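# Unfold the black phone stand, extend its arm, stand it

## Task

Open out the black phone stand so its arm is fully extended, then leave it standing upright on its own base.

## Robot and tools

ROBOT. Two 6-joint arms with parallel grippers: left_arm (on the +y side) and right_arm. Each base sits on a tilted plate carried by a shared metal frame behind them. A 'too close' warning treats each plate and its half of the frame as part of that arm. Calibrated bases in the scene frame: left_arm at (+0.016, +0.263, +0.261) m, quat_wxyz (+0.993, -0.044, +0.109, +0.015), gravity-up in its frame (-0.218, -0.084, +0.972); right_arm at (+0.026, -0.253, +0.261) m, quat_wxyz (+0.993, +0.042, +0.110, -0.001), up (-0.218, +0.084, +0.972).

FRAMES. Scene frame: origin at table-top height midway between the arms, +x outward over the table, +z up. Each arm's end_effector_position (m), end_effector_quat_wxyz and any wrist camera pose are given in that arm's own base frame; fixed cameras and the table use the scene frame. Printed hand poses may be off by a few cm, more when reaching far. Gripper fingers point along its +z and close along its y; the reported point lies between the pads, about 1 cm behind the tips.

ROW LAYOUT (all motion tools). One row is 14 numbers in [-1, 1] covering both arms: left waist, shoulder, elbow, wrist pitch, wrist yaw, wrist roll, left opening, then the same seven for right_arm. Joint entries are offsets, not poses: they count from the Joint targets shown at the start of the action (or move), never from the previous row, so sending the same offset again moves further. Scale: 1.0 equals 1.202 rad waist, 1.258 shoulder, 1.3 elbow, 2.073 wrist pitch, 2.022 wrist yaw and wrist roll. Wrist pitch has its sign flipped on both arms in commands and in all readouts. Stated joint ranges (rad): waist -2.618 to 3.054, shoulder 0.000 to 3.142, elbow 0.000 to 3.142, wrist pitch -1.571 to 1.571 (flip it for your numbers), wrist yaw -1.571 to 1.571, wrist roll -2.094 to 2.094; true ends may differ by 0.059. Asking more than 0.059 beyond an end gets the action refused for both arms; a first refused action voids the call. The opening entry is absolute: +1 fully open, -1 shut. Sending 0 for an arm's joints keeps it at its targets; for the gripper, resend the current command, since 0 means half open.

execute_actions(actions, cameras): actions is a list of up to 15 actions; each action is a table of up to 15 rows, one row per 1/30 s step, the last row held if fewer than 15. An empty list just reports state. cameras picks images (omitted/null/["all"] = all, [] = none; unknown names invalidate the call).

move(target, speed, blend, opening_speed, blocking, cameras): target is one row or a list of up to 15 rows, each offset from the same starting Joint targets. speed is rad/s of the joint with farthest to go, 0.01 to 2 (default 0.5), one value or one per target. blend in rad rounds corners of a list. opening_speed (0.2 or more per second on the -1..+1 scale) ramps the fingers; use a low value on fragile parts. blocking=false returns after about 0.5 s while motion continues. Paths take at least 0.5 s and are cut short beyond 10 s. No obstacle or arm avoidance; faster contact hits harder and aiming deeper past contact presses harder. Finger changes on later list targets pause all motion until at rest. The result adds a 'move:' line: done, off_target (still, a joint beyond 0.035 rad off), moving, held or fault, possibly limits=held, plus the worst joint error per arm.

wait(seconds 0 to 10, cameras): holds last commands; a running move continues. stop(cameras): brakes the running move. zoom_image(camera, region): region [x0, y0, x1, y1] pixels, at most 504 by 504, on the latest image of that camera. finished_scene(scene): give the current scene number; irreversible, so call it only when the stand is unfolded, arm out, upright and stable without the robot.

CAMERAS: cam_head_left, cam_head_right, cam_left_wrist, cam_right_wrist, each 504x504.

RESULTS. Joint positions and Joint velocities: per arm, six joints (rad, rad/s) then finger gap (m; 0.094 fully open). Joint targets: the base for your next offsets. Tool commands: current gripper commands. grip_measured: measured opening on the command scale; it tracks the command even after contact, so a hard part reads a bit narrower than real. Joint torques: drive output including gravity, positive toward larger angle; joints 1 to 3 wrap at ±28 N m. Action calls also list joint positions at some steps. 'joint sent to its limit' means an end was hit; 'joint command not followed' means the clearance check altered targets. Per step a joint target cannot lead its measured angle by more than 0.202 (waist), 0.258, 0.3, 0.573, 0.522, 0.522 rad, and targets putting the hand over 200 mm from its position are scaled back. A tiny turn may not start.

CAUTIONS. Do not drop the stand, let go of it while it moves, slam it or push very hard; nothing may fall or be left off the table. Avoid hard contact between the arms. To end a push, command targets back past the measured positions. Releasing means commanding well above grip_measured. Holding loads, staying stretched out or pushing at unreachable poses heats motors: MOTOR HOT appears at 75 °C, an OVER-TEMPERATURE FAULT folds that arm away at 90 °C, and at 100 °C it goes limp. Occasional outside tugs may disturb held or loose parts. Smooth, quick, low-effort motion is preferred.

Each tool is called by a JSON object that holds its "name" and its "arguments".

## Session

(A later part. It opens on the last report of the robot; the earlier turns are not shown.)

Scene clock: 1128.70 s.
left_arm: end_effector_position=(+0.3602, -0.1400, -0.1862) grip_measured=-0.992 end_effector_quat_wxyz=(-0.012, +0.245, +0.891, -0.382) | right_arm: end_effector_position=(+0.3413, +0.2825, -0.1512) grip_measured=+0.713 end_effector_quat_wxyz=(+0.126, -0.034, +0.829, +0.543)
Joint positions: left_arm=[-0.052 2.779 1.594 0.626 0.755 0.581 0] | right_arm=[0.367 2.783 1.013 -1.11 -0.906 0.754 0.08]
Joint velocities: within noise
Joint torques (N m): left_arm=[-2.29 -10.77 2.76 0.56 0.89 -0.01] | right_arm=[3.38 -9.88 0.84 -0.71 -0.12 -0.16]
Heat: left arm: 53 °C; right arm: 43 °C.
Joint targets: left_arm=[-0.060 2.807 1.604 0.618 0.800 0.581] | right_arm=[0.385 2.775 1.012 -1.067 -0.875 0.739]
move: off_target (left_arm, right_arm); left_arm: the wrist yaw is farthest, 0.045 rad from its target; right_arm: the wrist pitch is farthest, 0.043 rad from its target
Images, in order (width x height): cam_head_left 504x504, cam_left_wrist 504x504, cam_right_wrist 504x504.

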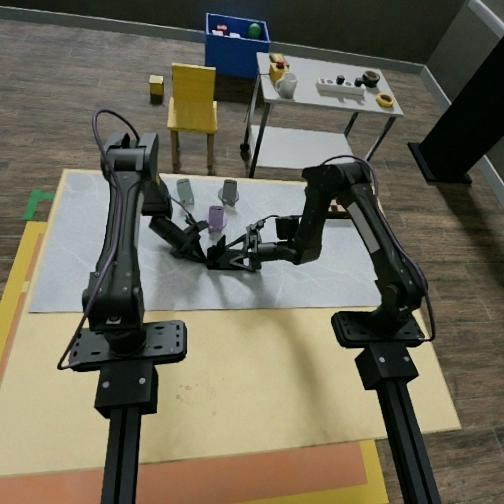

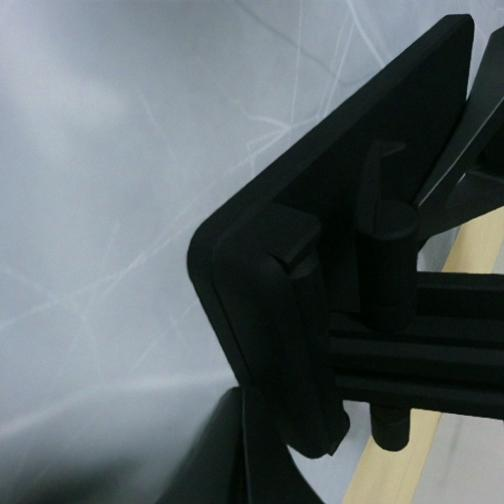

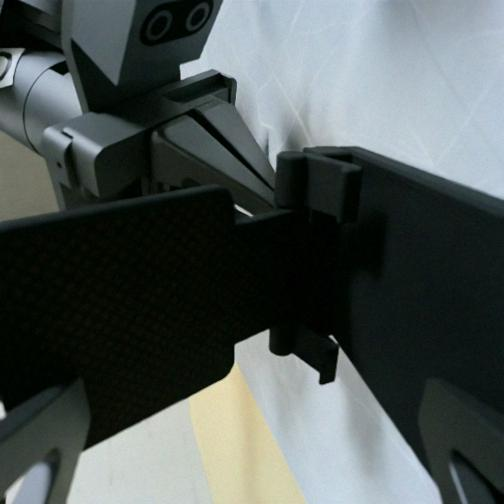

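{"name": "move", "arguments": {"target": [[0,0,0,0,0,0,-1,0,0,0,0,0,0,0.3],[0,0,0,0,0,0,-1,-0.1106,-0.0397,-0.0515,0.0425,-0.0544,-0.0762,0.3],[0,0,0,0,0,0,-1,-0.1947,-0.1113,-0.11,0.1626,-0.0148,-0.1,0.3],[0,0,0,0,0,0,-1,-0.1947,-0.1113,-0.11,0.1626,-0.0148,-0.959,0.85]], "speed": [0.2,0.2,0.3,0.8], "opening_speed": 1.0}}

{"name": "zoom_image", "arguments": {"camera": "cam_head_left", "region": [180, 220, 280, 300]}}

Scene clock: 1180.80 s.
left_arm: end_effector_position=(+0.3608, -0.1427, -0.1837) grip_measured=-0.992 end_effector_quat_wxyz=(-0.008, +0.243, +0.887, -0.392) | right_arm: end_effector_position=(+0.3275, +0.1940, -0.1662) grip_measured=+0.847 end_effector_quat_wxyz=(-0.415, +0.633, -0.606, -0.246)
Joint positions: left_arm=[-0.052 2.779 1.594 0.626 0.776 0.581 0] | right_arm=[0.157 2.657 0.876 -0.749 -0.899 -1.193 0.087]
Joint velocities: within noise
Joint torques (N m): left_arm=[-2.25 -10.86 2.84 0.61 0.66 0.03] | right_arm=[0.84 -10.32 -0.57 -0.49 -0.62 -0.11]
Heat: left arm: 52 °C; right arm: 44 °C.
Joint targets: left_arm=[-0.060 2.807 1.604 0.618 0.800 0.581] | right_arm=[0.151 2.635 0.869 -0.730 -0.905 -1.200]
move: done

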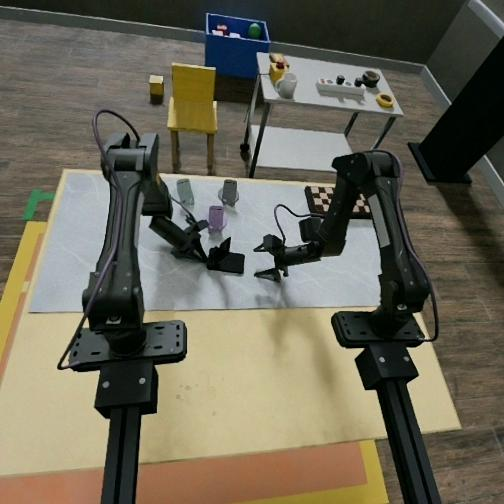

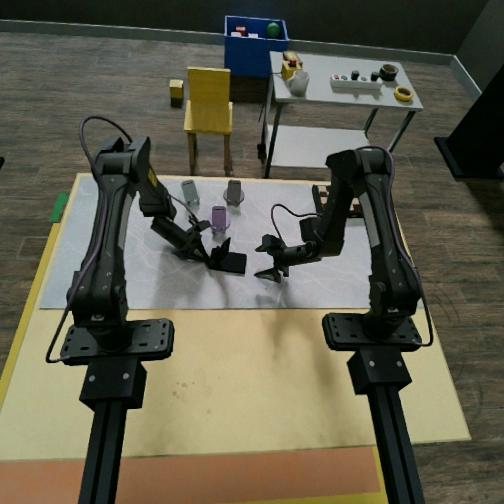

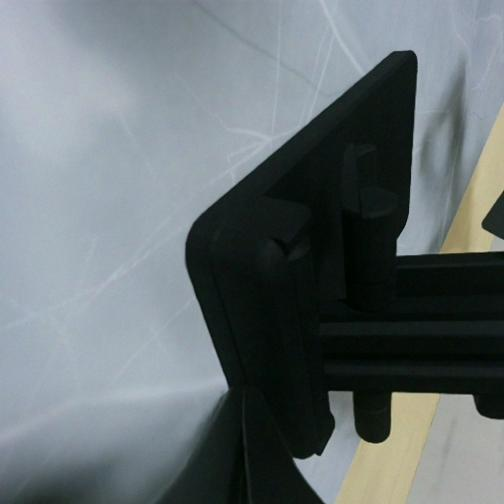

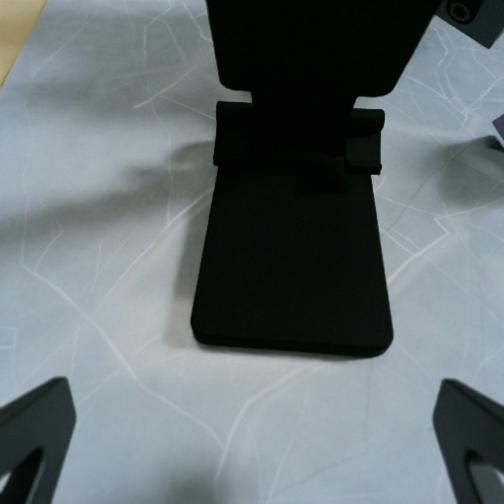

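Scaled by 5.040 from the camera's 504x504 image, which has a finer 720x720 frame.

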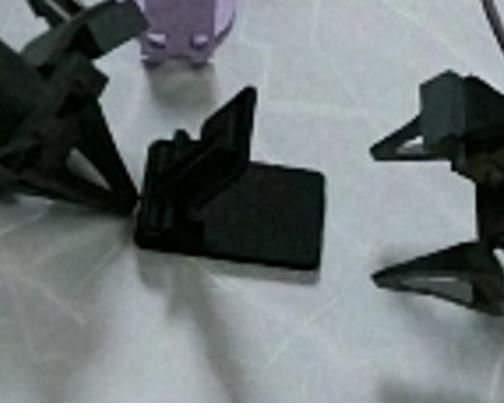

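{"name": "move", "arguments": {"target": [0,0,0,0,0,0,-1,0.0594,0.0916,0.0637,-0.0666,0.0326,0.0727,0.85], "speed": 0.15, "cameras": ["cam_right_wrist","cam_left_wrist"]}}

Scene clock: 1199.33 s.
left_arm: end_effector_position=(+0.3608, -0.1427, -0.1837) grip_measured=-0.992 end_effector_quat_wxyz=(-0.008, +0.243, +0.887, -0.392) | right_arm: end_effector_position=(+0.3500, +0.2122, -0.1749) grip_measured=+0.847 end_effector_quat_wxyz=(-0.428, +0.620, -0.617, -0.228)
Joint positions: left_arm=[-0.052 2.779 1.594 0.626 0.776 0.581 0] | right_arm=[0.214 2.718 0.947 -0.862 -0.835 -1.06 0.087]
Joint velocities: within noise
Joint torques (N m): left_arm=[-2.17 -10.78 2.73 0.58 0.64 0] | right_arm=[2.11 -6.78 0.83 -0.87 -0.57 0.03]
Heat: left arm: 51 °C; right arm: 48 °C.
Joint targets: left_arm=[-0.060 2.807 1.604 0.618 0.800 0.581] | right_arm=[0.223 2.750 0.952 -0.868 -0.839 -1.053]
move: done
Images, in order (width x height): cam_left_wrist 504x504, cam_right_wrist 504x504.

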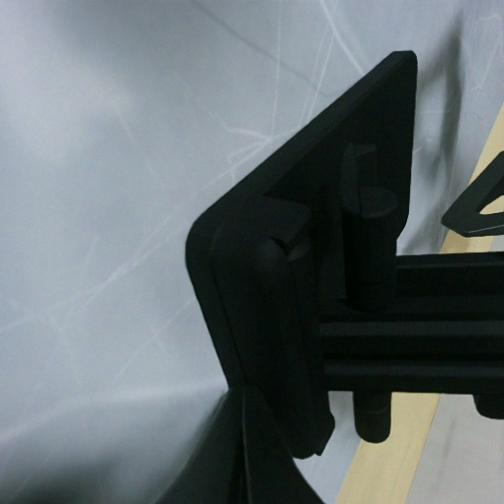

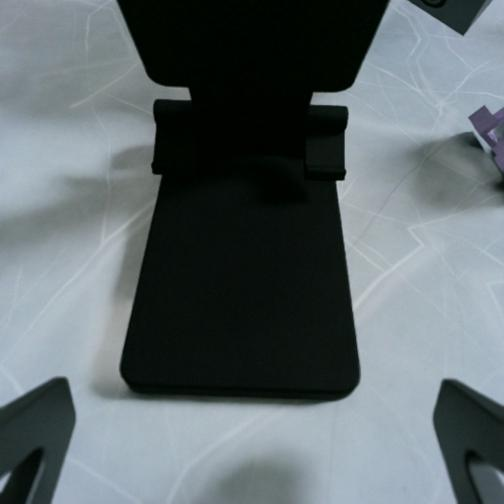

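{"name": "move", "arguments": {"target": [0,0,0,0,0,0,-1,0.0574,0.0676,0.0523,-0.0564,0.0317,0.0682,0.85], "speed": 0.08, "cameras": ["cam_right_wrist","cam_left_wrist"]}}

Scene clock: 1212.37 s.
left_arm: end_effector_position=(+0.3608, -0.1427, -0.1837) grip_measured=-0.992 end_effector_quat_wxyz=(-0.008, +0.243, +0.887, -0.392) | right_arm: end_effector_position=(+0.3602, +0.2347, -0.1890) grip_measured=+0.847 end_effector_quat_wxyz=(-0.437, +0.602, -0.630, -0.223)
Joint positions: left_arm=[-0.052 2.779 1.594 0.626 0.776 0.581 0] | right_arm=[0.282 2.802 1.014 -0.979 -0.772 -0.922 0.087]
Joint velocities: within noise
Joint torques (N m): left_arm=[-2.07 -10.85 2.96 0.57 0.58 0.05] | right_arm=[2.33 -6.83 0.99 -1.05 -0.47 0.07]
Heat: left arm: 51 °C; right arm: 46 °C.
Joint targets: left_arm=[-0.060 2.807 1.604 0.618 0.800 0.581] | right_arm=[0.292 2.835 1.020 -0.985 -0.775 -0.915]
move: done
Images, in order (width x height): cam_left_wrist 504x504, cam_right_wrist 504x504.

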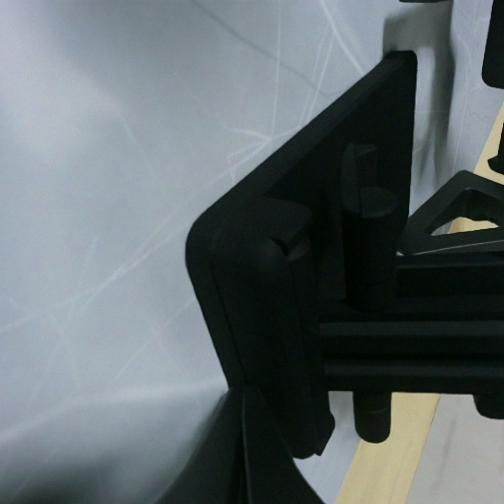

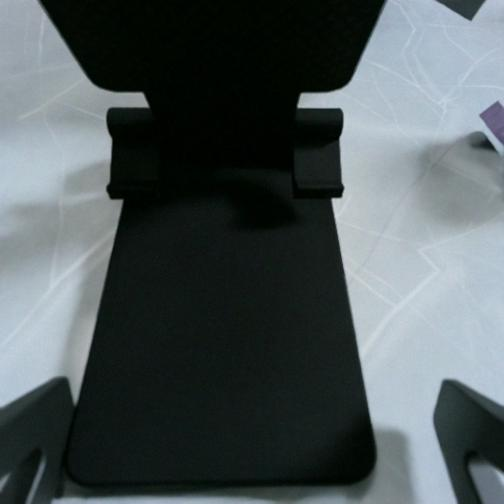

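{"name": "move", "arguments": {"target": [0,0,0,0,0,0,-1,0.0071,0.0148,-0.0087,-0.0144,0,0,0.85], "speed": 0.04, "cameras": ["cam_right_wrist"]}}

Scene clock: 1219.57 s.
left_arm: end_effector_position=(+0.3608, -0.1428, -0.1837) grip_measured=-0.992 end_effector_quat_wxyz=(-0.008, +0.243, +0.887, -0.392) | right_arm: end_effector_position=(+0.3570, +0.2370, -0.1922) grip_measured=+0.847 end_effector_quat_wxyz=(-0.440, +0.605, -0.625, -0.223)
Joint positions: left_arm=[-0.052 2.779 1.594 0.626 0.777 0.581 0] | right_arm=[0.289 2.821 1.014 -1.009 -0.771 -0.921 0.087]
Joint velocities: within noise
Joint torques (N m): left_arm=[-2.25 -10.77 2.74 0.56 0.6 0.02] | right_arm=[2.32 -6.89 -0.06 -1.03 -0.51 0.04]
Heat: left arm: 51 °C; right arm: 45 °C.
Joint targets: left_arm=[-0.060 2.807 1.604 0.618 0.800 0.581] | right_arm=[0.300 2.854 1.009 -1.015 -0.775 -0.915]
move: done
Images, in order (width x height): cam_right_wrist 504x504.

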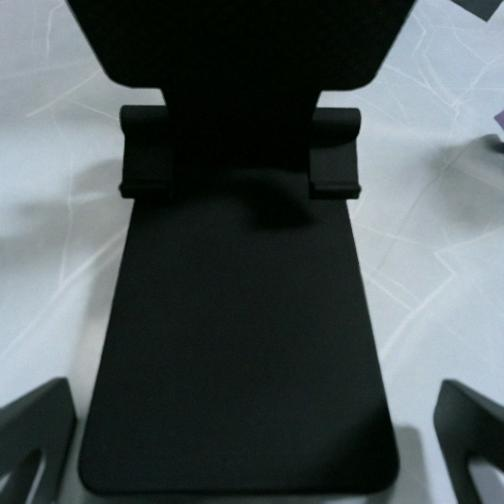

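{"name": "move", "arguments": {"target": [0,0,0,0,0,0,-1,0,0,0,0,0,0,0.2], "opening_speed": 0.25, "cameras": ["cam_right_wrist","cam_left_wrist"]}}

Scene clock: 1225.30 s.
left_arm: end_effector_position=(+0.3608, -0.1430, -0.1835) grip_measured=-0.992 end_effector_quat_wxyz=(-0.008, +0.243, +0.887, -0.392) | right_arm: end_effector_position=(+0.3571, +0.2370, -0.1921) grip_measured=+0.474 end_effector_quat_wxyz=(-0.440, +0.605, -0.625, -0.223)
Joint positions: left_arm=[-0.052 2.779 1.594 0.626 0.778 0.581 0] | right_arm=[0.289 2.821 1.014 -1.01 -0.771 -0.921 0.069]
Joint velocities: within noise
Joint torques (N m): left_arm=[-2.04 -10.8 2.67 0.57 0.64 0.02] | right_arm=[2.43 -6.86 -0.27 -1.04 -0.5 0.05]
Heat: left arm: 51 °C; right arm: 44 °C.
Joint targets: left_arm=[-0.060 2.807 1.604 0.618 0.800 0.581] | right_arm=[0.300 2.854 1.009 -1.015 -0.775 -0.915]
move: done
Images, in order (width x height): cam_left_wrist 504x504, cam_right_wrist 504x504.

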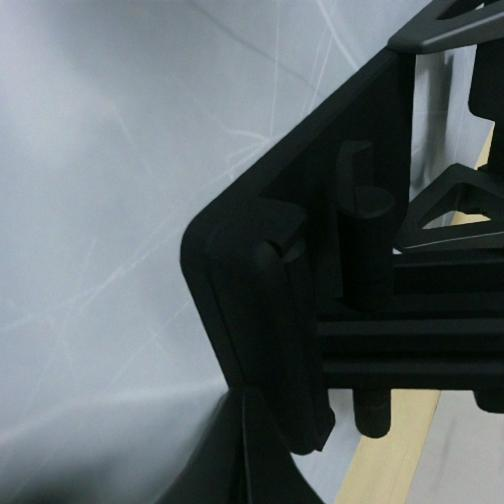

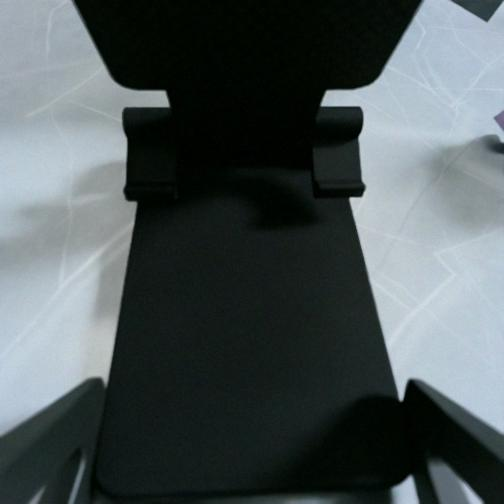

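{"name": "move", "arguments": {"target": [[0.114,-0.15,-0.0254,0.0637,0,0,-1,0,0,0,0,0,0,0.2],[0.114,-0.18,-0.0254,0.0637,0.1187,0.7265,-0.23,0,0,0,0,0,0,0.2],[0.114,-0.0851,-0.0254,0.0637,0.1187,0.7265,-0.23,0,0,0,0,0,0,0.2]], "speed": [0.3,0.6,0.2], "opening_speed": 1.0}}

{"name": "zoom_image", "arguments": {"camera": "cam_head_left", "region": [180, 220, 280, 300]}}

Scene clock: 1265.90 s.
left_arm: end_effector_position=(+0.3876, -0.1220, -0.1118) grip_measured=-0.232 end_effector_quat_wxyz=(+0.365, +0.684, +0.533, -0.338) | right_arm: end_effector_position=(+0.3571, +0.2370, -0.1921) grip_measured=+0.474 end_effector_quat_wxyz=(-0.440, +0.605, -0.625, -0.223)
Joint positions: left_arm=[0.076 2.678 1.579 0.74 1.02 2.045 0.036] | right_arm=[0.289 2.821 1.014 -1.01 -0.771 -0.921 0.069]
Joint velocities: within noise
Joint torques (N m): left_arm=[-0.92 -11.48 1.78 0.72 0.67 0.03] | right_arm=[2.45 -6.97 -0.18 -1.05 -0.5 0.04]
Heat: left arm: 53 °C; right arm: 43 °C.
Joint targets: left_arm=[0.076 2.700 1.571 0.750 1.040 2.050] | right_arm=[0.300 2.854 1.009 -1.015 -0.775 -0.915]
move: done

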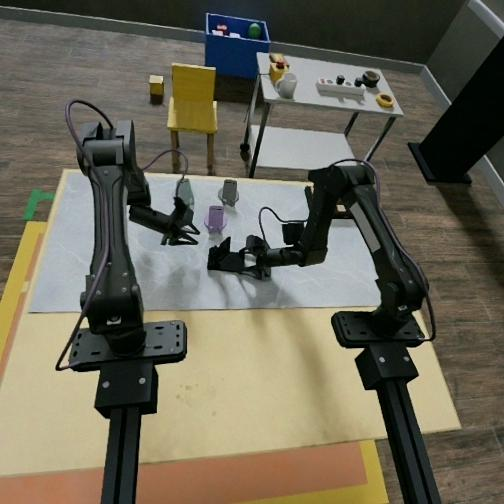

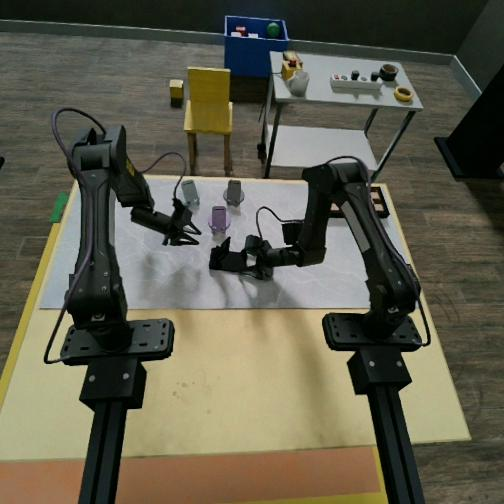

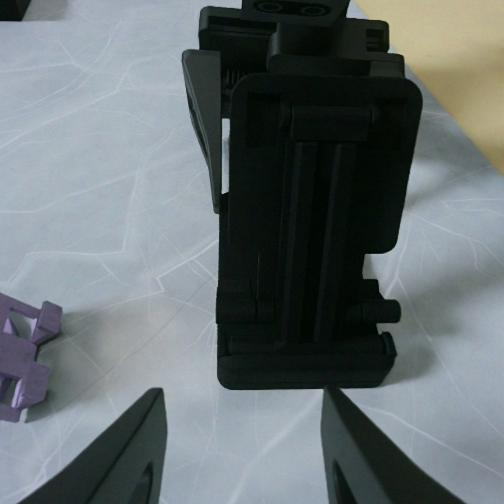

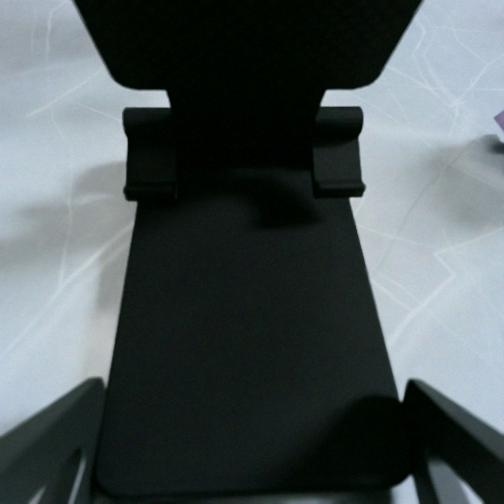

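Scaled by 5.040 from the camera's 504x504 image, which has a finer 720x720 frame.

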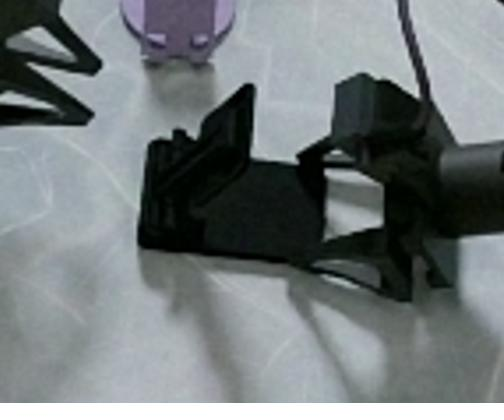

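{"name": "move", "arguments": {"target": [-0.01,0.0477,-0.0492,-0.0651,0.0049,0.0148,-0.23,0,0,0,0,0,0,0.2], "speed": 0.15, "cameras": ["cam_left_wrist","cam_head_left"]}}

{"name": "zoom_image", "arguments": {"camera": "cam_head_left", "region": [180, 220, 280, 300]}}

Scene clock: 1314.77 s.
left_arm: end_effector_position=(+0.3688, -0.1241, -0.1422) grip_measured=-0.232 end_effector_quat_wxyz=(+0.371, +0.689, +0.523, -0.337) | right_arm: end_effector_position=(+0.3571, +0.2370, -0.1921) grip_measured=+0.474 end_effector_quat_wxyz=(-0.440, +0.605, -0.625, -0.223)
Joint positions: left_arm=[0.076 2.734 1.513 0.626 1.028 2.074 0.036] | right_arm=[0.289 2.821 1.014 -1.01 -0.771 -0.921 0.069]
Joint velocities: within noise
Joint torques (N m): left_arm=[-1.99 -10.58 1.11 0.51 0.63 0.02] | right_arm=[2.56 -6.86 -0.13 -1.06 -0.53 0.06]
Heat: left arm: 52 °C; right arm: 42 °C.
Joint targets: left_arm=[0.064 2.760 1.507 0.615 1.050 2.080] | right_arm=[0.300 2.854 1.009 -1.015 -0.775 -0.915]
move: done
Images, in order (width x height): cam_head_left 504x504, cam_left_wrist 504x504.

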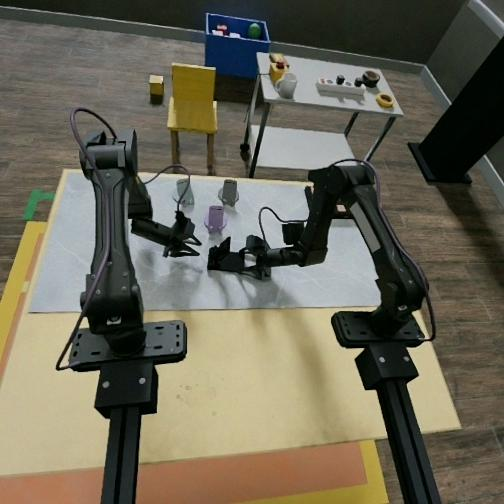

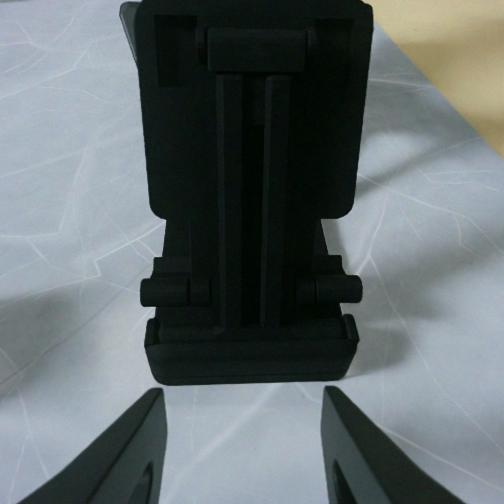

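Scaled by 5.040 from the camera's 504x504 image, which has a finer 720x720 frame.

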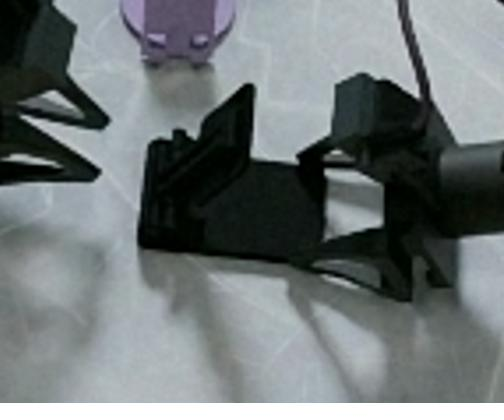

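{"name": "move", "arguments": {"target": [-0.0433,0.0199,-0.015,-0.0622,0.0062,-0.0336,0.8,0,0,0,0,0,0,0.2], "speed": 0.1, "cameras": ["cam_left_wrist"]}}

Scene clock: 1349.07 s.
left_arm: end_effector_position=(+0.3699, -0.1443, -0.1548) grip_measured=+0.798 end_effector_quat_wxyz=(+0.380, +0.701, +0.507, -0.328) | right_arm: end_effector_position=(+0.3571, +0.2370, -0.1921) grip_measured=+0.474 end_effector_quat_wxyz=(-0.440, +0.605, -0.625, -0.223)
Joint positions: left_arm=[0.023 2.756 1.495 0.496 1.04 2.019 0.084] | right_arm=[0.289 2.821 1.014 -1.01 -0.771 -0.921 0.069]
Joint velocities: within noise
Joint torques (N m): left_arm=[-2 -10.52 1.17 0.42 0.68 -0.01] | right_arm=[2.36 -6.72 -0.17 -1.09 -0.51 0.05]
Heat: left arm: 51 °C; right arm: 42 °C.
Joint targets: left_arm=[0.013 2.785 1.487 0.486 1.063 2.012] | right_arm=[0.300 2.854 1.009 -1.015 -0.775 -0.915]
move: done
Images, in order (width x height): cam_left_wrist 504x504.

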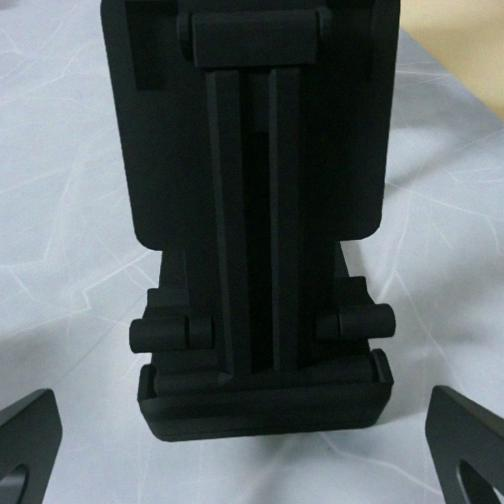

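{"name": "move", "arguments": {"target": [-0.0422,0.0198,-0.015,-0.0623,0.0062,-0.0337,0.8,0,0,0,0,0,0,0.2], "speed": 0.06, "cameras": ["cam_left_wrist","cam_head_left"]}}

{"name": "zoom_image", "arguments": {"camera": "cam_head_left", "region": [180, 220, 280, 300]}}

Scene clock: 1360.17 s.
left_arm: end_effector_position=(+0.3685, -0.1637, -0.1667) grip_measured=+0.798 end_effector_quat_wxyz=(+0.386, +0.708, +0.496, -0.323) | right_arm: end_effector_position=(+0.3571, +0.2370, -0.1921) grip_measured=+0.474 end_effector_quat_wxyz=(-0.440, +0.605, -0.625, -0.223)
Joint positions: left_arm=[-0.027 2.781 1.476 0.368 1.052 1.951 0.084] | right_arm=[0.289 2.821 1.014 -1.01 -0.771 -0.921 0.069]
Joint velocities: within noise
Joint torques (N m): left_arm=[-2.36 -10.07 0.92 0.22 0.74 -0.07] | right_arm=[2.37 -6.83 -0.16 -1.03 -0.49 0.04]
Heat: left arm: 51 °C; right arm: 42 °C.
Joint targets: left_arm=[-0.038 2.810 1.468 0.357 1.075 1.944] | right_arm=[0.300 2.854 1.009 -1.015 -0.775 -0.915]
move: done
Images, in order (width x height): cam_head_left 504x504, cam_left_wrist 504x504.

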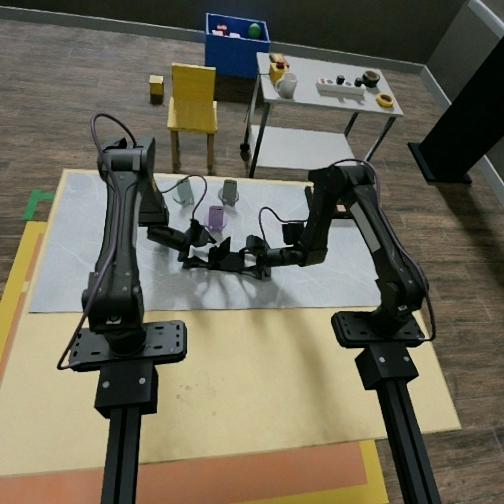

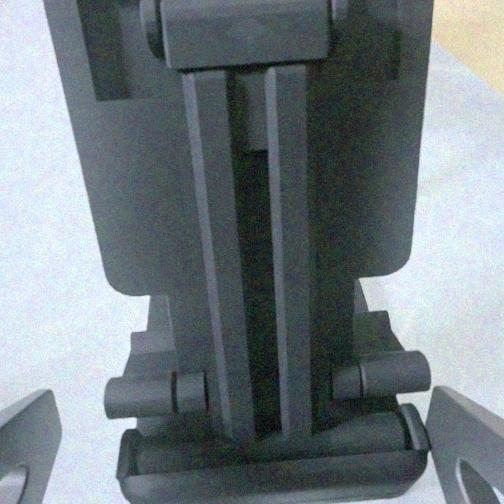

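Scaled by 5.040 from the camera's 504x504 image, which has a finer 720x720 frame.

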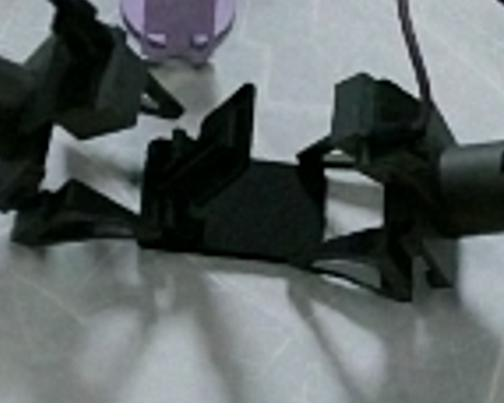

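{"name": "move", "arguments": {"target": [-0.01,-0.0079,-0.0846,-0.0999,0.0074,-0.0613,0.8,0,0,0,0,0,0,0.2], "speed": 0.06, "cameras": ["cam_left_wrist"]}}

Scene clock: 1386.33 s.
left_arm: end_effector_position=(+0.3573, -0.1688, -0.1773) grip_measured=+0.798 end_effector_quat_wxyz=(+0.396, +0.691, +0.514, -0.319) | right_arm: end_effector_position=(+0.3571, +0.2370, -0.1921) grip_measured=+0.474 end_effector_quat_wxyz=(-0.440, +0.605, -0.625, -0.223)
Joint positions: left_arm=[-0.038 2.781 1.365 0.158 1.066 1.827 0.084] | right_arm=[0.289 2.821 1.014 -1.01 -0.771 -0.921 0.069]
Joint velocities: within noise
Joint torques (N m): left_arm=[-2.39 -10.56 0.54 0.05 0.7 -0.08] | right_arm=[2.58 -6.83 -0.35 -1.09 -0.5 0.02]
Heat: left arm: 54 °C; right arm: 41 °C.
Joint targets: left_arm=[-0.050 2.800 1.358 0.150 1.090 1.820] | right_arm=[0.300 2.854 1.009 -1.015 -0.775 -0.915]
move: done
Images, in order (width x height): cam_left_wrist 504x504.

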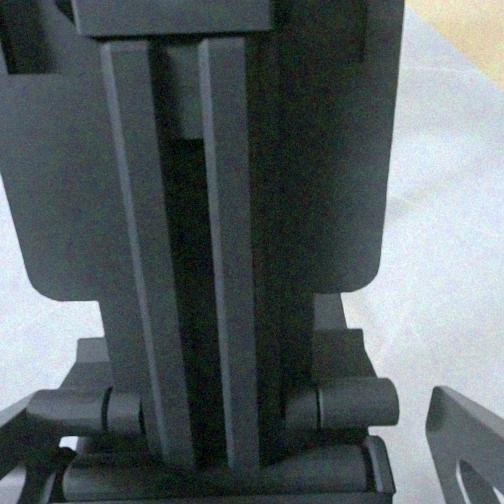

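{"name": "move", "arguments": {"target": [-0.0017,-0.0477,-0.0438,-0.0695,0.0109,-0.0593,0.8,0,0,0,0,0,0,0.2], "speed": 0.06, "cameras": ["cam_left_wrist"]}}

Scene clock: 1414.57 s.
left_arm: end_effector_position=(+0.3617, -0.1708, -0.1734) grip_measured=+0.798 end_effector_quat_wxyz=(+0.412, +0.671, +0.530, -0.316) | right_arm: end_effector_position=(+0.3571, +0.2370, -0.1921) grip_measured=+0.474 end_effector_quat_wxyz=(-0.440, +0.605, -0.625, -0.223)
Joint positions: left_arm=[-0.038 2.766 1.309 0.013 1.088 1.707 0.084] | right_arm=[0.289 2.821 1.014 -1.01 -0.771 -0.921 0.069]
Joint velocities: within noise
Joint torques (N m): left_arm=[-2.67 -14.53 0.81 -0.09 0.77 -0.06] | right_arm=[2.5 -6.67 -0.18 -1.07 -0.49 0.02]
Heat: left arm: 56 °C; right arm: 41 °C.
Joint targets: left_arm=[-0.052 2.740 1.301 0.006 1.112 1.700] | right_arm=[0.300 2.854 1.009 -1.015 -0.775 -0.915]
move: done
Images, in order (width x height): cam_left_wrist 504x504.

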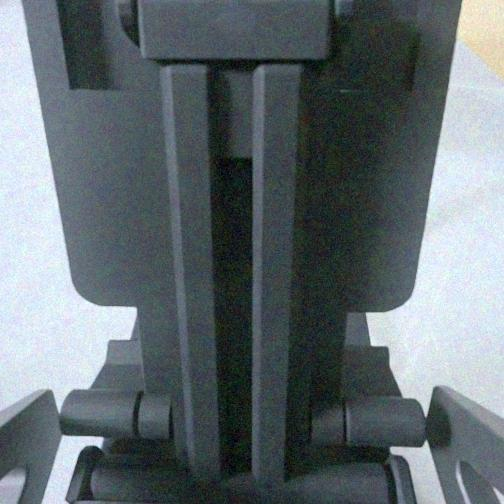

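{"name": "move", "arguments": {"target": [0,0,0,0,0,0,0.25,0,0,0,0,0,0,0.2], "opening_speed": 0.25, "cameras": ["cam_left_wrist","cam_right_wrist"]}}

Scene clock: 1419.57 s.
left_arm: end_effector_position=(+0.3620, -0.1708, -0.1733) grip_measured=+0.476 end_effector_quat_wxyz=(+0.412, +0.671, +0.529, -0.315) | right_arm: end_effector_position=(+0.3571, +0.2370, -0.1921) grip_measured=+0.474 end_effector_quat_wxyz=(-0.440, +0.605, -0.625, -0.223)
Joint positions: left_arm=[-0.038 2.766 1.308 0.01 1.089 1.706 0.069] | right_arm=[0.289 2.821 1.014 -1.01 -0.771 -0.921 0.069]
Joint velocities: within noise
Joint torques (N m): left_arm=[-2.37 -14.69 0.7 -0.09 0.73 -0.05] | right_arm=[2.4 -6.78 -0.2 -1.06 -0.51 0.04]
Heat: left arm: 56 °C; right arm: 41 °C.
Joint targets: left_arm=[-0.052 2.740 1.301 0.006 1.112 1.700] | right_arm=[0.300 2.854 1.009 -1.015 -0.775 -0.915]
move: done
Images, in order (width x height): cam_left_wrist 504x504, cam_right_wrist 504x504.

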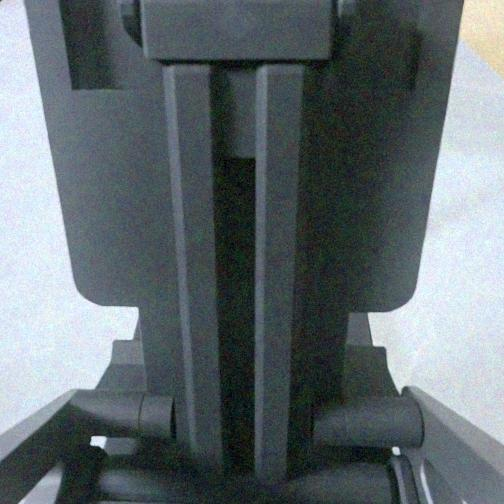

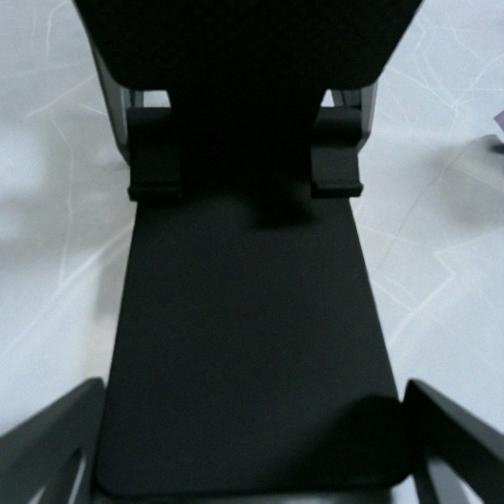

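{"name": "execute_actions", "arguments": {"actions": []}}

Scene clock: 1439.17 s.
left_arm: end_effector_position=(+0.3620, -0.1708, -0.1733) grip_measured=+0.476 end_effector_quat_wxyz=(+0.412, +0.671, +0.529, -0.315) | right_arm: end_effector_position=(+0.3571, +0.2370, -0.1921) grip_measured=+0.474 end_effector_quat_wxyz=(-0.440, +0.605, -0.625, -0.223)
Joint positions: left_arm=[-0.038 2.766 1.308 0.01 1.089 1.706 0.069] | right_arm=[0.289 2.821 1.014 -1.01 -0.771 -0.921 0.069]
Joint velocities: within noise
Joint torques (N m): left_arm=[-2.52 -14.72 0.58 -0.06 0.73 -0.03] | right_arm=[2.47 -6.89 -0.24 -1.04 -0.47 0.05]
Heat: left arm: 57 °C; right arm: 41 °C.
Joint targets: left_arm=[-0.052 2.740 1.301 0.006 1.112 1.700] | right_arm=[0.300 2.854 1.009 -1.015 -0.775 -0.915]
Tool commands: left_gripper/opening=+0.25 right_gripper/opening=+0.2

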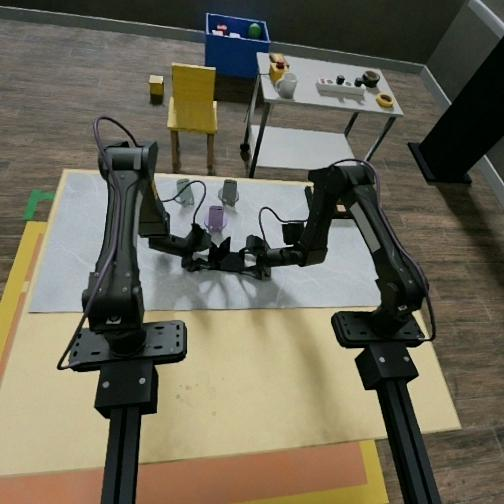

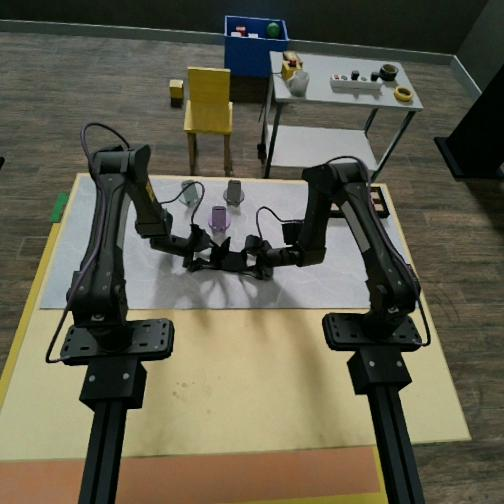

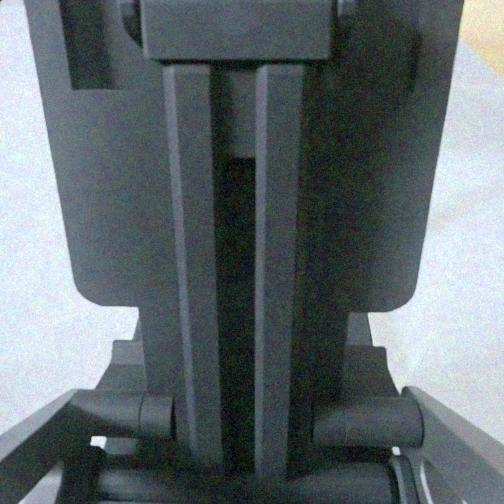

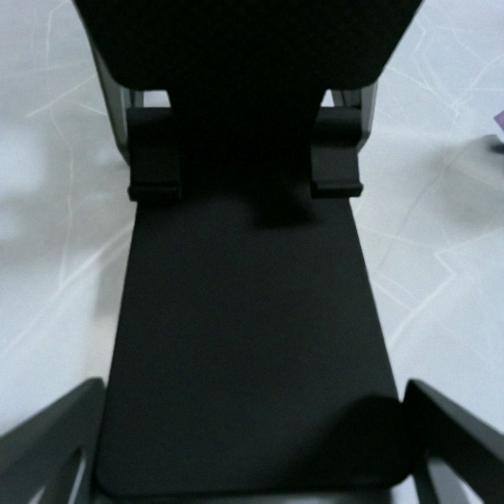

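{"name": "move", "arguments": {"target": [[-0.0290,0.0166,-0.0027,-0.0436,-0.0021,-0.0368,0.25,0,0,0,0,0,0,0.2],[-0.0609,0.0264,-0.0103,-0.0885,-0.0057,-0.0764,0.25,0,0,0,0,0,0,0.2]], "blend": 0.05, "speed": 0.12, "cameras": ["cam_left_wrist","cam_right_wrist"]}}

Scene clock: 1477.90 s.
left_arm: end_effector_position=(+0.3664, -0.1804, -0.1733) grip_measured=+0.476 end_effector_quat_wxyz=(+0.419, +0.664, +0.535, -0.311) | right_arm: end_effector_position=(+0.3595, +0.2309, -0.1914) grip_measured=+0.474 end_effector_quat_wxyz=(-0.444, +0.600, -0.628, -0.219)
Joint positions: left_arm=[-0.063 2.766 1.283 -0.112 1.088 1.601 0.069] | right_arm=[0.273 2.821 1.006 -1.022 -0.773 -0.921 0.069]
Joint velocities: within noise
Joint torques (N m): left_arm=[-6.95 -11.59 1.46 -0.9 0.62 -0.63] | right_arm=[3.92 -6.74 0.54 -0.96 -0.48 0.04]
Heat: left arm: 57 °C; right arm: 41 °C.
Joint targets: left_arm=[-0.126 2.773 1.288 -0.177 1.101 1.546] | right_arm=[0.300 2.854 1.009 -1.015 -0.775 -0.915]
move: off_target (left_arm); blend cut to 0.0452 rad at target 1; left_arm: the wrist pitch is farthest, 0.065 rad from its target
Images, in order (width x height): cam_left_wrist 504x504, cam_right_wrist 504x504.

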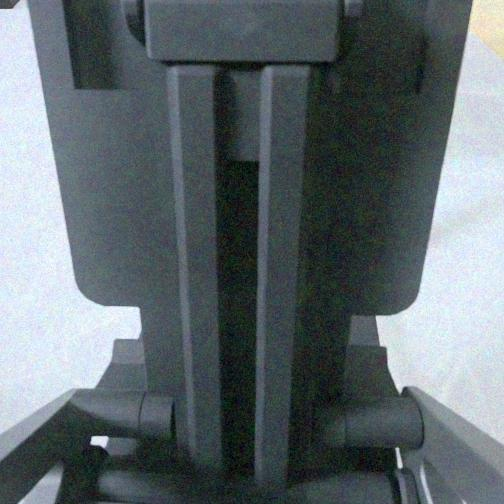

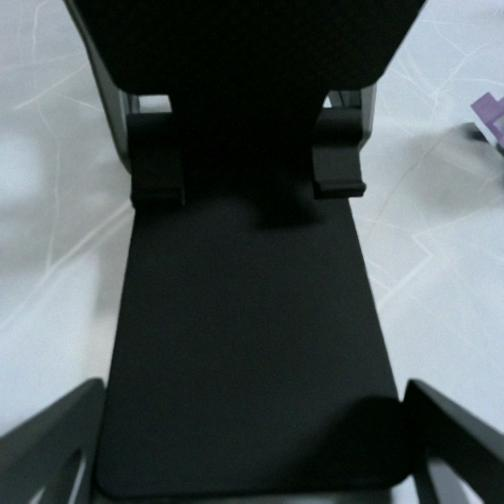

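{"name": "zoom_image", "arguments": {"camera": "cam_left_wrist", "region": [50, 320, 250, 504]}}

{"name": "zoom_image", "arguments": {"camera": "cam_right_wrist", "region": [80, 60, 400, 260]}}

Scaled by 2.520 from the camera's 504x504 image, which has a finer 720x720 frame.

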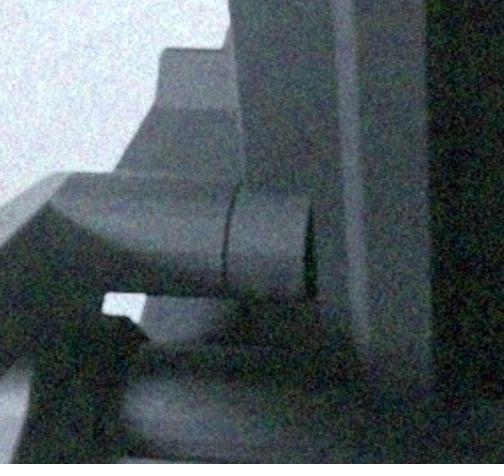

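Scaled by 1.575 from the camera's 504x504 image, which has a finer 720x720 frame.

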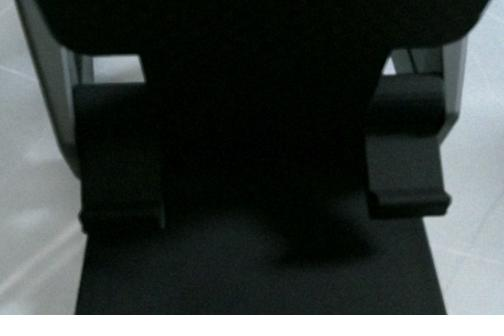

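{"name": "move", "arguments": {"target": [-0.0338,0.0049,-0.0101,-0.0442,-0.0052,-0.0407,0.25,0.025,0,0,0,0,0,0.2], "speed": 0.1, "cameras": ["cam_left_wrist","cam_right_wrist"]}}

Scene clock: 1500.20 s.
left_arm: end_effector_position=(+0.3685, -0.1842, -0.1733) grip_measured=+0.476 end_effector_quat_wxyz=(+0.425, +0.659, +0.539, -0.307) | right_arm: end_effector_position=(+0.3601, +0.2301, -0.1911) grip_measured=+0.474 end_effector_quat_wxyz=(-0.445, +0.597, -0.631, -0.216)
Joint positions: left_arm=[-0.074 2.766 1.263 -0.191 1.085 1.54 0.069] | right_arm=[0.273 2.821 1.001 -1.034 -0.765 -0.912 0.069]
Joint velocities: within noise
Joint torques (N m): left_arm=[-9.95 -11.04 2.14 -1.08 0.57 -0.78] | right_arm=[6.35 -6.72 0.9 -0.83 -0.59 -0.06]
Heat: left arm: 55 °C; right arm: 41 °C.
Joint targets: left_arm=[-0.166 2.779 1.275 -0.269 1.090 1.463] | right_arm=[0.330 2.854 1.009 -1.015 -0.775 -0.915]
move: off_target (left_arm, right_arm); left_arm: the waist is farthest, 0.093 rad from its target; right_arm: the waist is farthest, 0.057 rad from its target
Images, in order (width x height): cam_left_wrist 504x504, cam_right_wrist 504x504.

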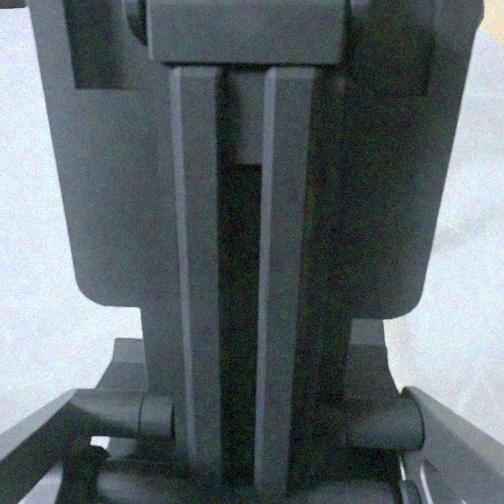

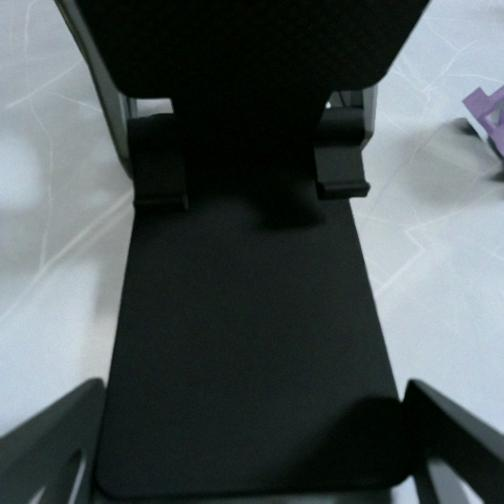

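{"name": "move", "arguments": {"target": [[0.0674,-0.023,-0.007,0.033,0.0,0.033,0.25,-0.037,0,0,0,0,0,0.2],[0.0674,-0.023,-0.007,0.033,0.0,0.033,0.56,-0.037,0,0,0,0,0,0.2]], "speed": 0.15, "cameras": ["cam_left_wrist"]}}

Scene clock: 1511.80 s.
left_arm: end_effector_position=(+0.3685, -0.1832, -0.1734) grip_measured=+0.559 end_effector_quat_wxyz=(+0.424, +0.659, +0.540, -0.306) | right_arm: end_effector_position=(+0.3609, +0.2287, -0.1908) grip_measured=+0.474 end_effector_quat_wxyz=(-0.446, +0.596, -0.632, -0.216)
Joint positions: left_arm=[-0.071 2.765 1.262 -0.187 1.084 1.543 0.073] | right_arm=[0.268 2.821 1.001 -1.034 -0.768 -0.912 0.069]
Joint velocities: within noise
Joint torques (N m): left_arm=[-2.71 -13.44 1.4 -0.44 0.59 -0.13] | right_arm=[2.97 -6.82 0.91 -0.83 -0.53 -0.07]
Heat: left arm: 54 °C; right arm: 41 °C.
Joint targets: left_arm=[-0.085 2.751 1.265 -0.201 1.090 1.530] | right_arm=[0.286 2.854 1.009 -1.015 -0.775 -0.915]
move: done
Images, in order (width x height): cam_left_wrist 504x504.

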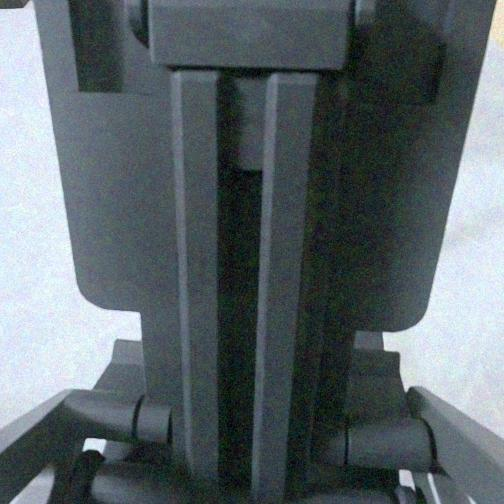

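{"name": "move", "arguments": {"target": [-0.001,-0.027,-0.0146,0.0017,0,0,0.56,0,0,0,0,0,0,0.2], "speed": 0.1, "cameras": ["cam_left_wrist"]}}

Scene clock: 1519.83 s.
left_arm: end_effector_position=(+0.3689, -0.1822, -0.1719) grip_measured=+0.559 end_effector_quat_wxyz=(+0.420, +0.662, +0.543, -0.300) | right_arm: end_effector_position=(+0.3606, +0.2292, -0.1908) grip_measured=+0.474 end_effector_quat_wxyz=(-0.446, +0.596, -0.632, -0.216)
Joint positions: left_arm=[-0.072 2.75 1.25 -0.187 1.066 1.542 0.073] | right_arm=[0.27 2.821 1.001 -1.034 -0.768 -0.912 0.069]
Joint velocities: within noise
Joint torques (N m): left_arm=[-2.73 -15.32 0.9 -0.39 0.74 -0.13] | right_arm=[2.77 -6.72 0.88 -0.8 -0.53 -0.06]
Heat: left arm: 56 °C; right arm: 41 °C.
Joint targets: left_arm=[-0.087 2.716 1.247 -0.197 1.090 1.530] | right_arm=[0.286 2.854 1.009 -1.015 -0.775 -0.915]
move: done
Images, in order (width x height): cam_left_wrist 504x504.

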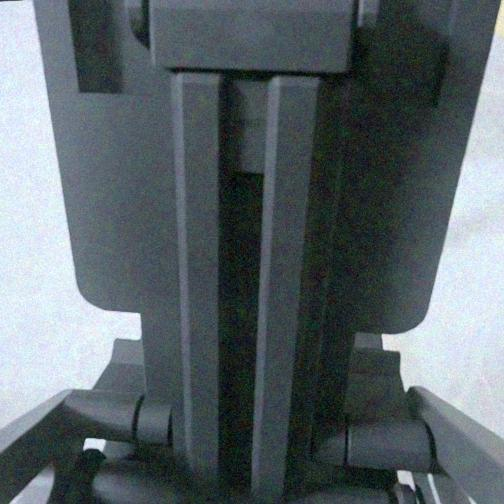

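{"name": "move", "arguments": {"target": [0,0,0,0,0,0,0.72,0,0,0,0,0,0,0.2], "cameras": ["cam_left_wrist"]}}

Scene clock: 1525.07 s.
left_arm: end_effector_position=(+0.3706, -0.1830, -0.1696) grip_measured=+0.718 end_effector_quat_wxyz=(+0.422, +0.663, +0.542, -0.298) | right_arm: end_effector_position=(+0.3601, +0.2301, -0.1910) grip_measured=+0.474 end_effector_quat_wxyz=(-0.445, +0.597, -0.631, -0.216)
Joint positions: left_arm=[-0.074 2.744 1.25 -0.189 1.066 1.537 0.081] | right_arm=[0.273 2.821 1.001 -1.034 -0.766 -0.912 0.069]
Joint velocities: within noise
Joint torques (N m): left_arm=[-2.48 -14.64 0.85 -0.41 0.7 -0.1] | right_arm=[2.59 -6.68 0.98 -0.83 -0.59 -0.05]
Heat: left arm: 56 °C; right arm: 40 °C.
Joint targets: left_arm=[-0.086 2.717 1.247 -0.197 1.090 1.530] | right_arm=[0.286 2.854 1.009 -1.015 -0.775 -0.915]
move: done
Images, in order (width x height): cam_left_wrist 504x504.

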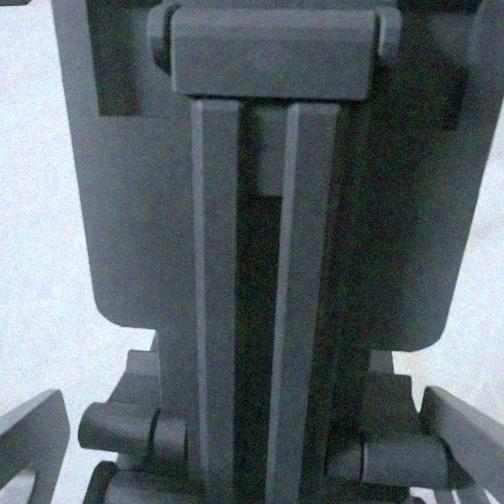

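{"name": "move", "arguments": {"target": [0.026,0.0127,0.1177,0.190,0.004,0.1355,0.9,0,0,0,0,0,0,0.2], "speed": 0.3, "cameras": ["cam_left_wrist"]}}

Scene clock: 1556.53 s.
left_arm: end_effector_position=(+0.3711, -0.1794, -0.1601) grip_measured=+0.898 end_effector_quat_wxyz=(+0.402, +0.695, +0.504, -0.317) | right_arm: end_effector_position=(+0.3601, +0.2301, -0.1910) grip_measured=+0.474 end_effector_quat_wxyz=(-0.445, +0.597, -0.631, -0.216)
Joint positions: left_arm=[-0.063 2.744 1.392 0.177 1.074 1.799 0.089] | right_arm=[0.273 2.821 1.001 -1.034 -0.766 -0.912 0.069]
Joint velocities: within noise
Joint torques (N m): left_arm=[-0.7 -13.79 2.26 0.29 0.72 0.09] | right_arm=[2.45 -6.63 0.96 -0.85 -0.58 -0.04]
Heat: left arm: 58 °C; right arm: 40 °C.
Joint targets: left_arm=[-0.055 2.733 1.399 0.197 1.098 1.804] | right_arm=[0.286 2.854 1.009 -1.015 -0.775 -0.915]
move: done
Images, in order (width x height): cam_left_wrist 504x504.

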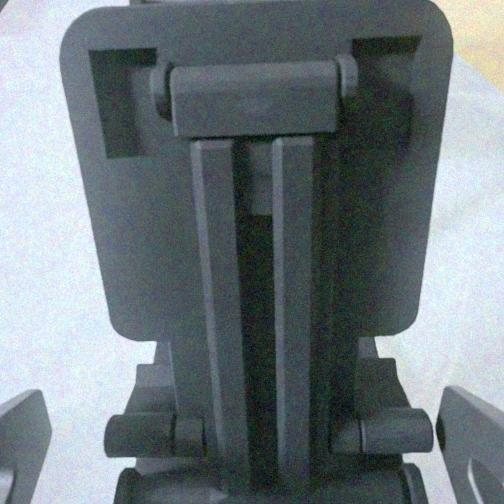

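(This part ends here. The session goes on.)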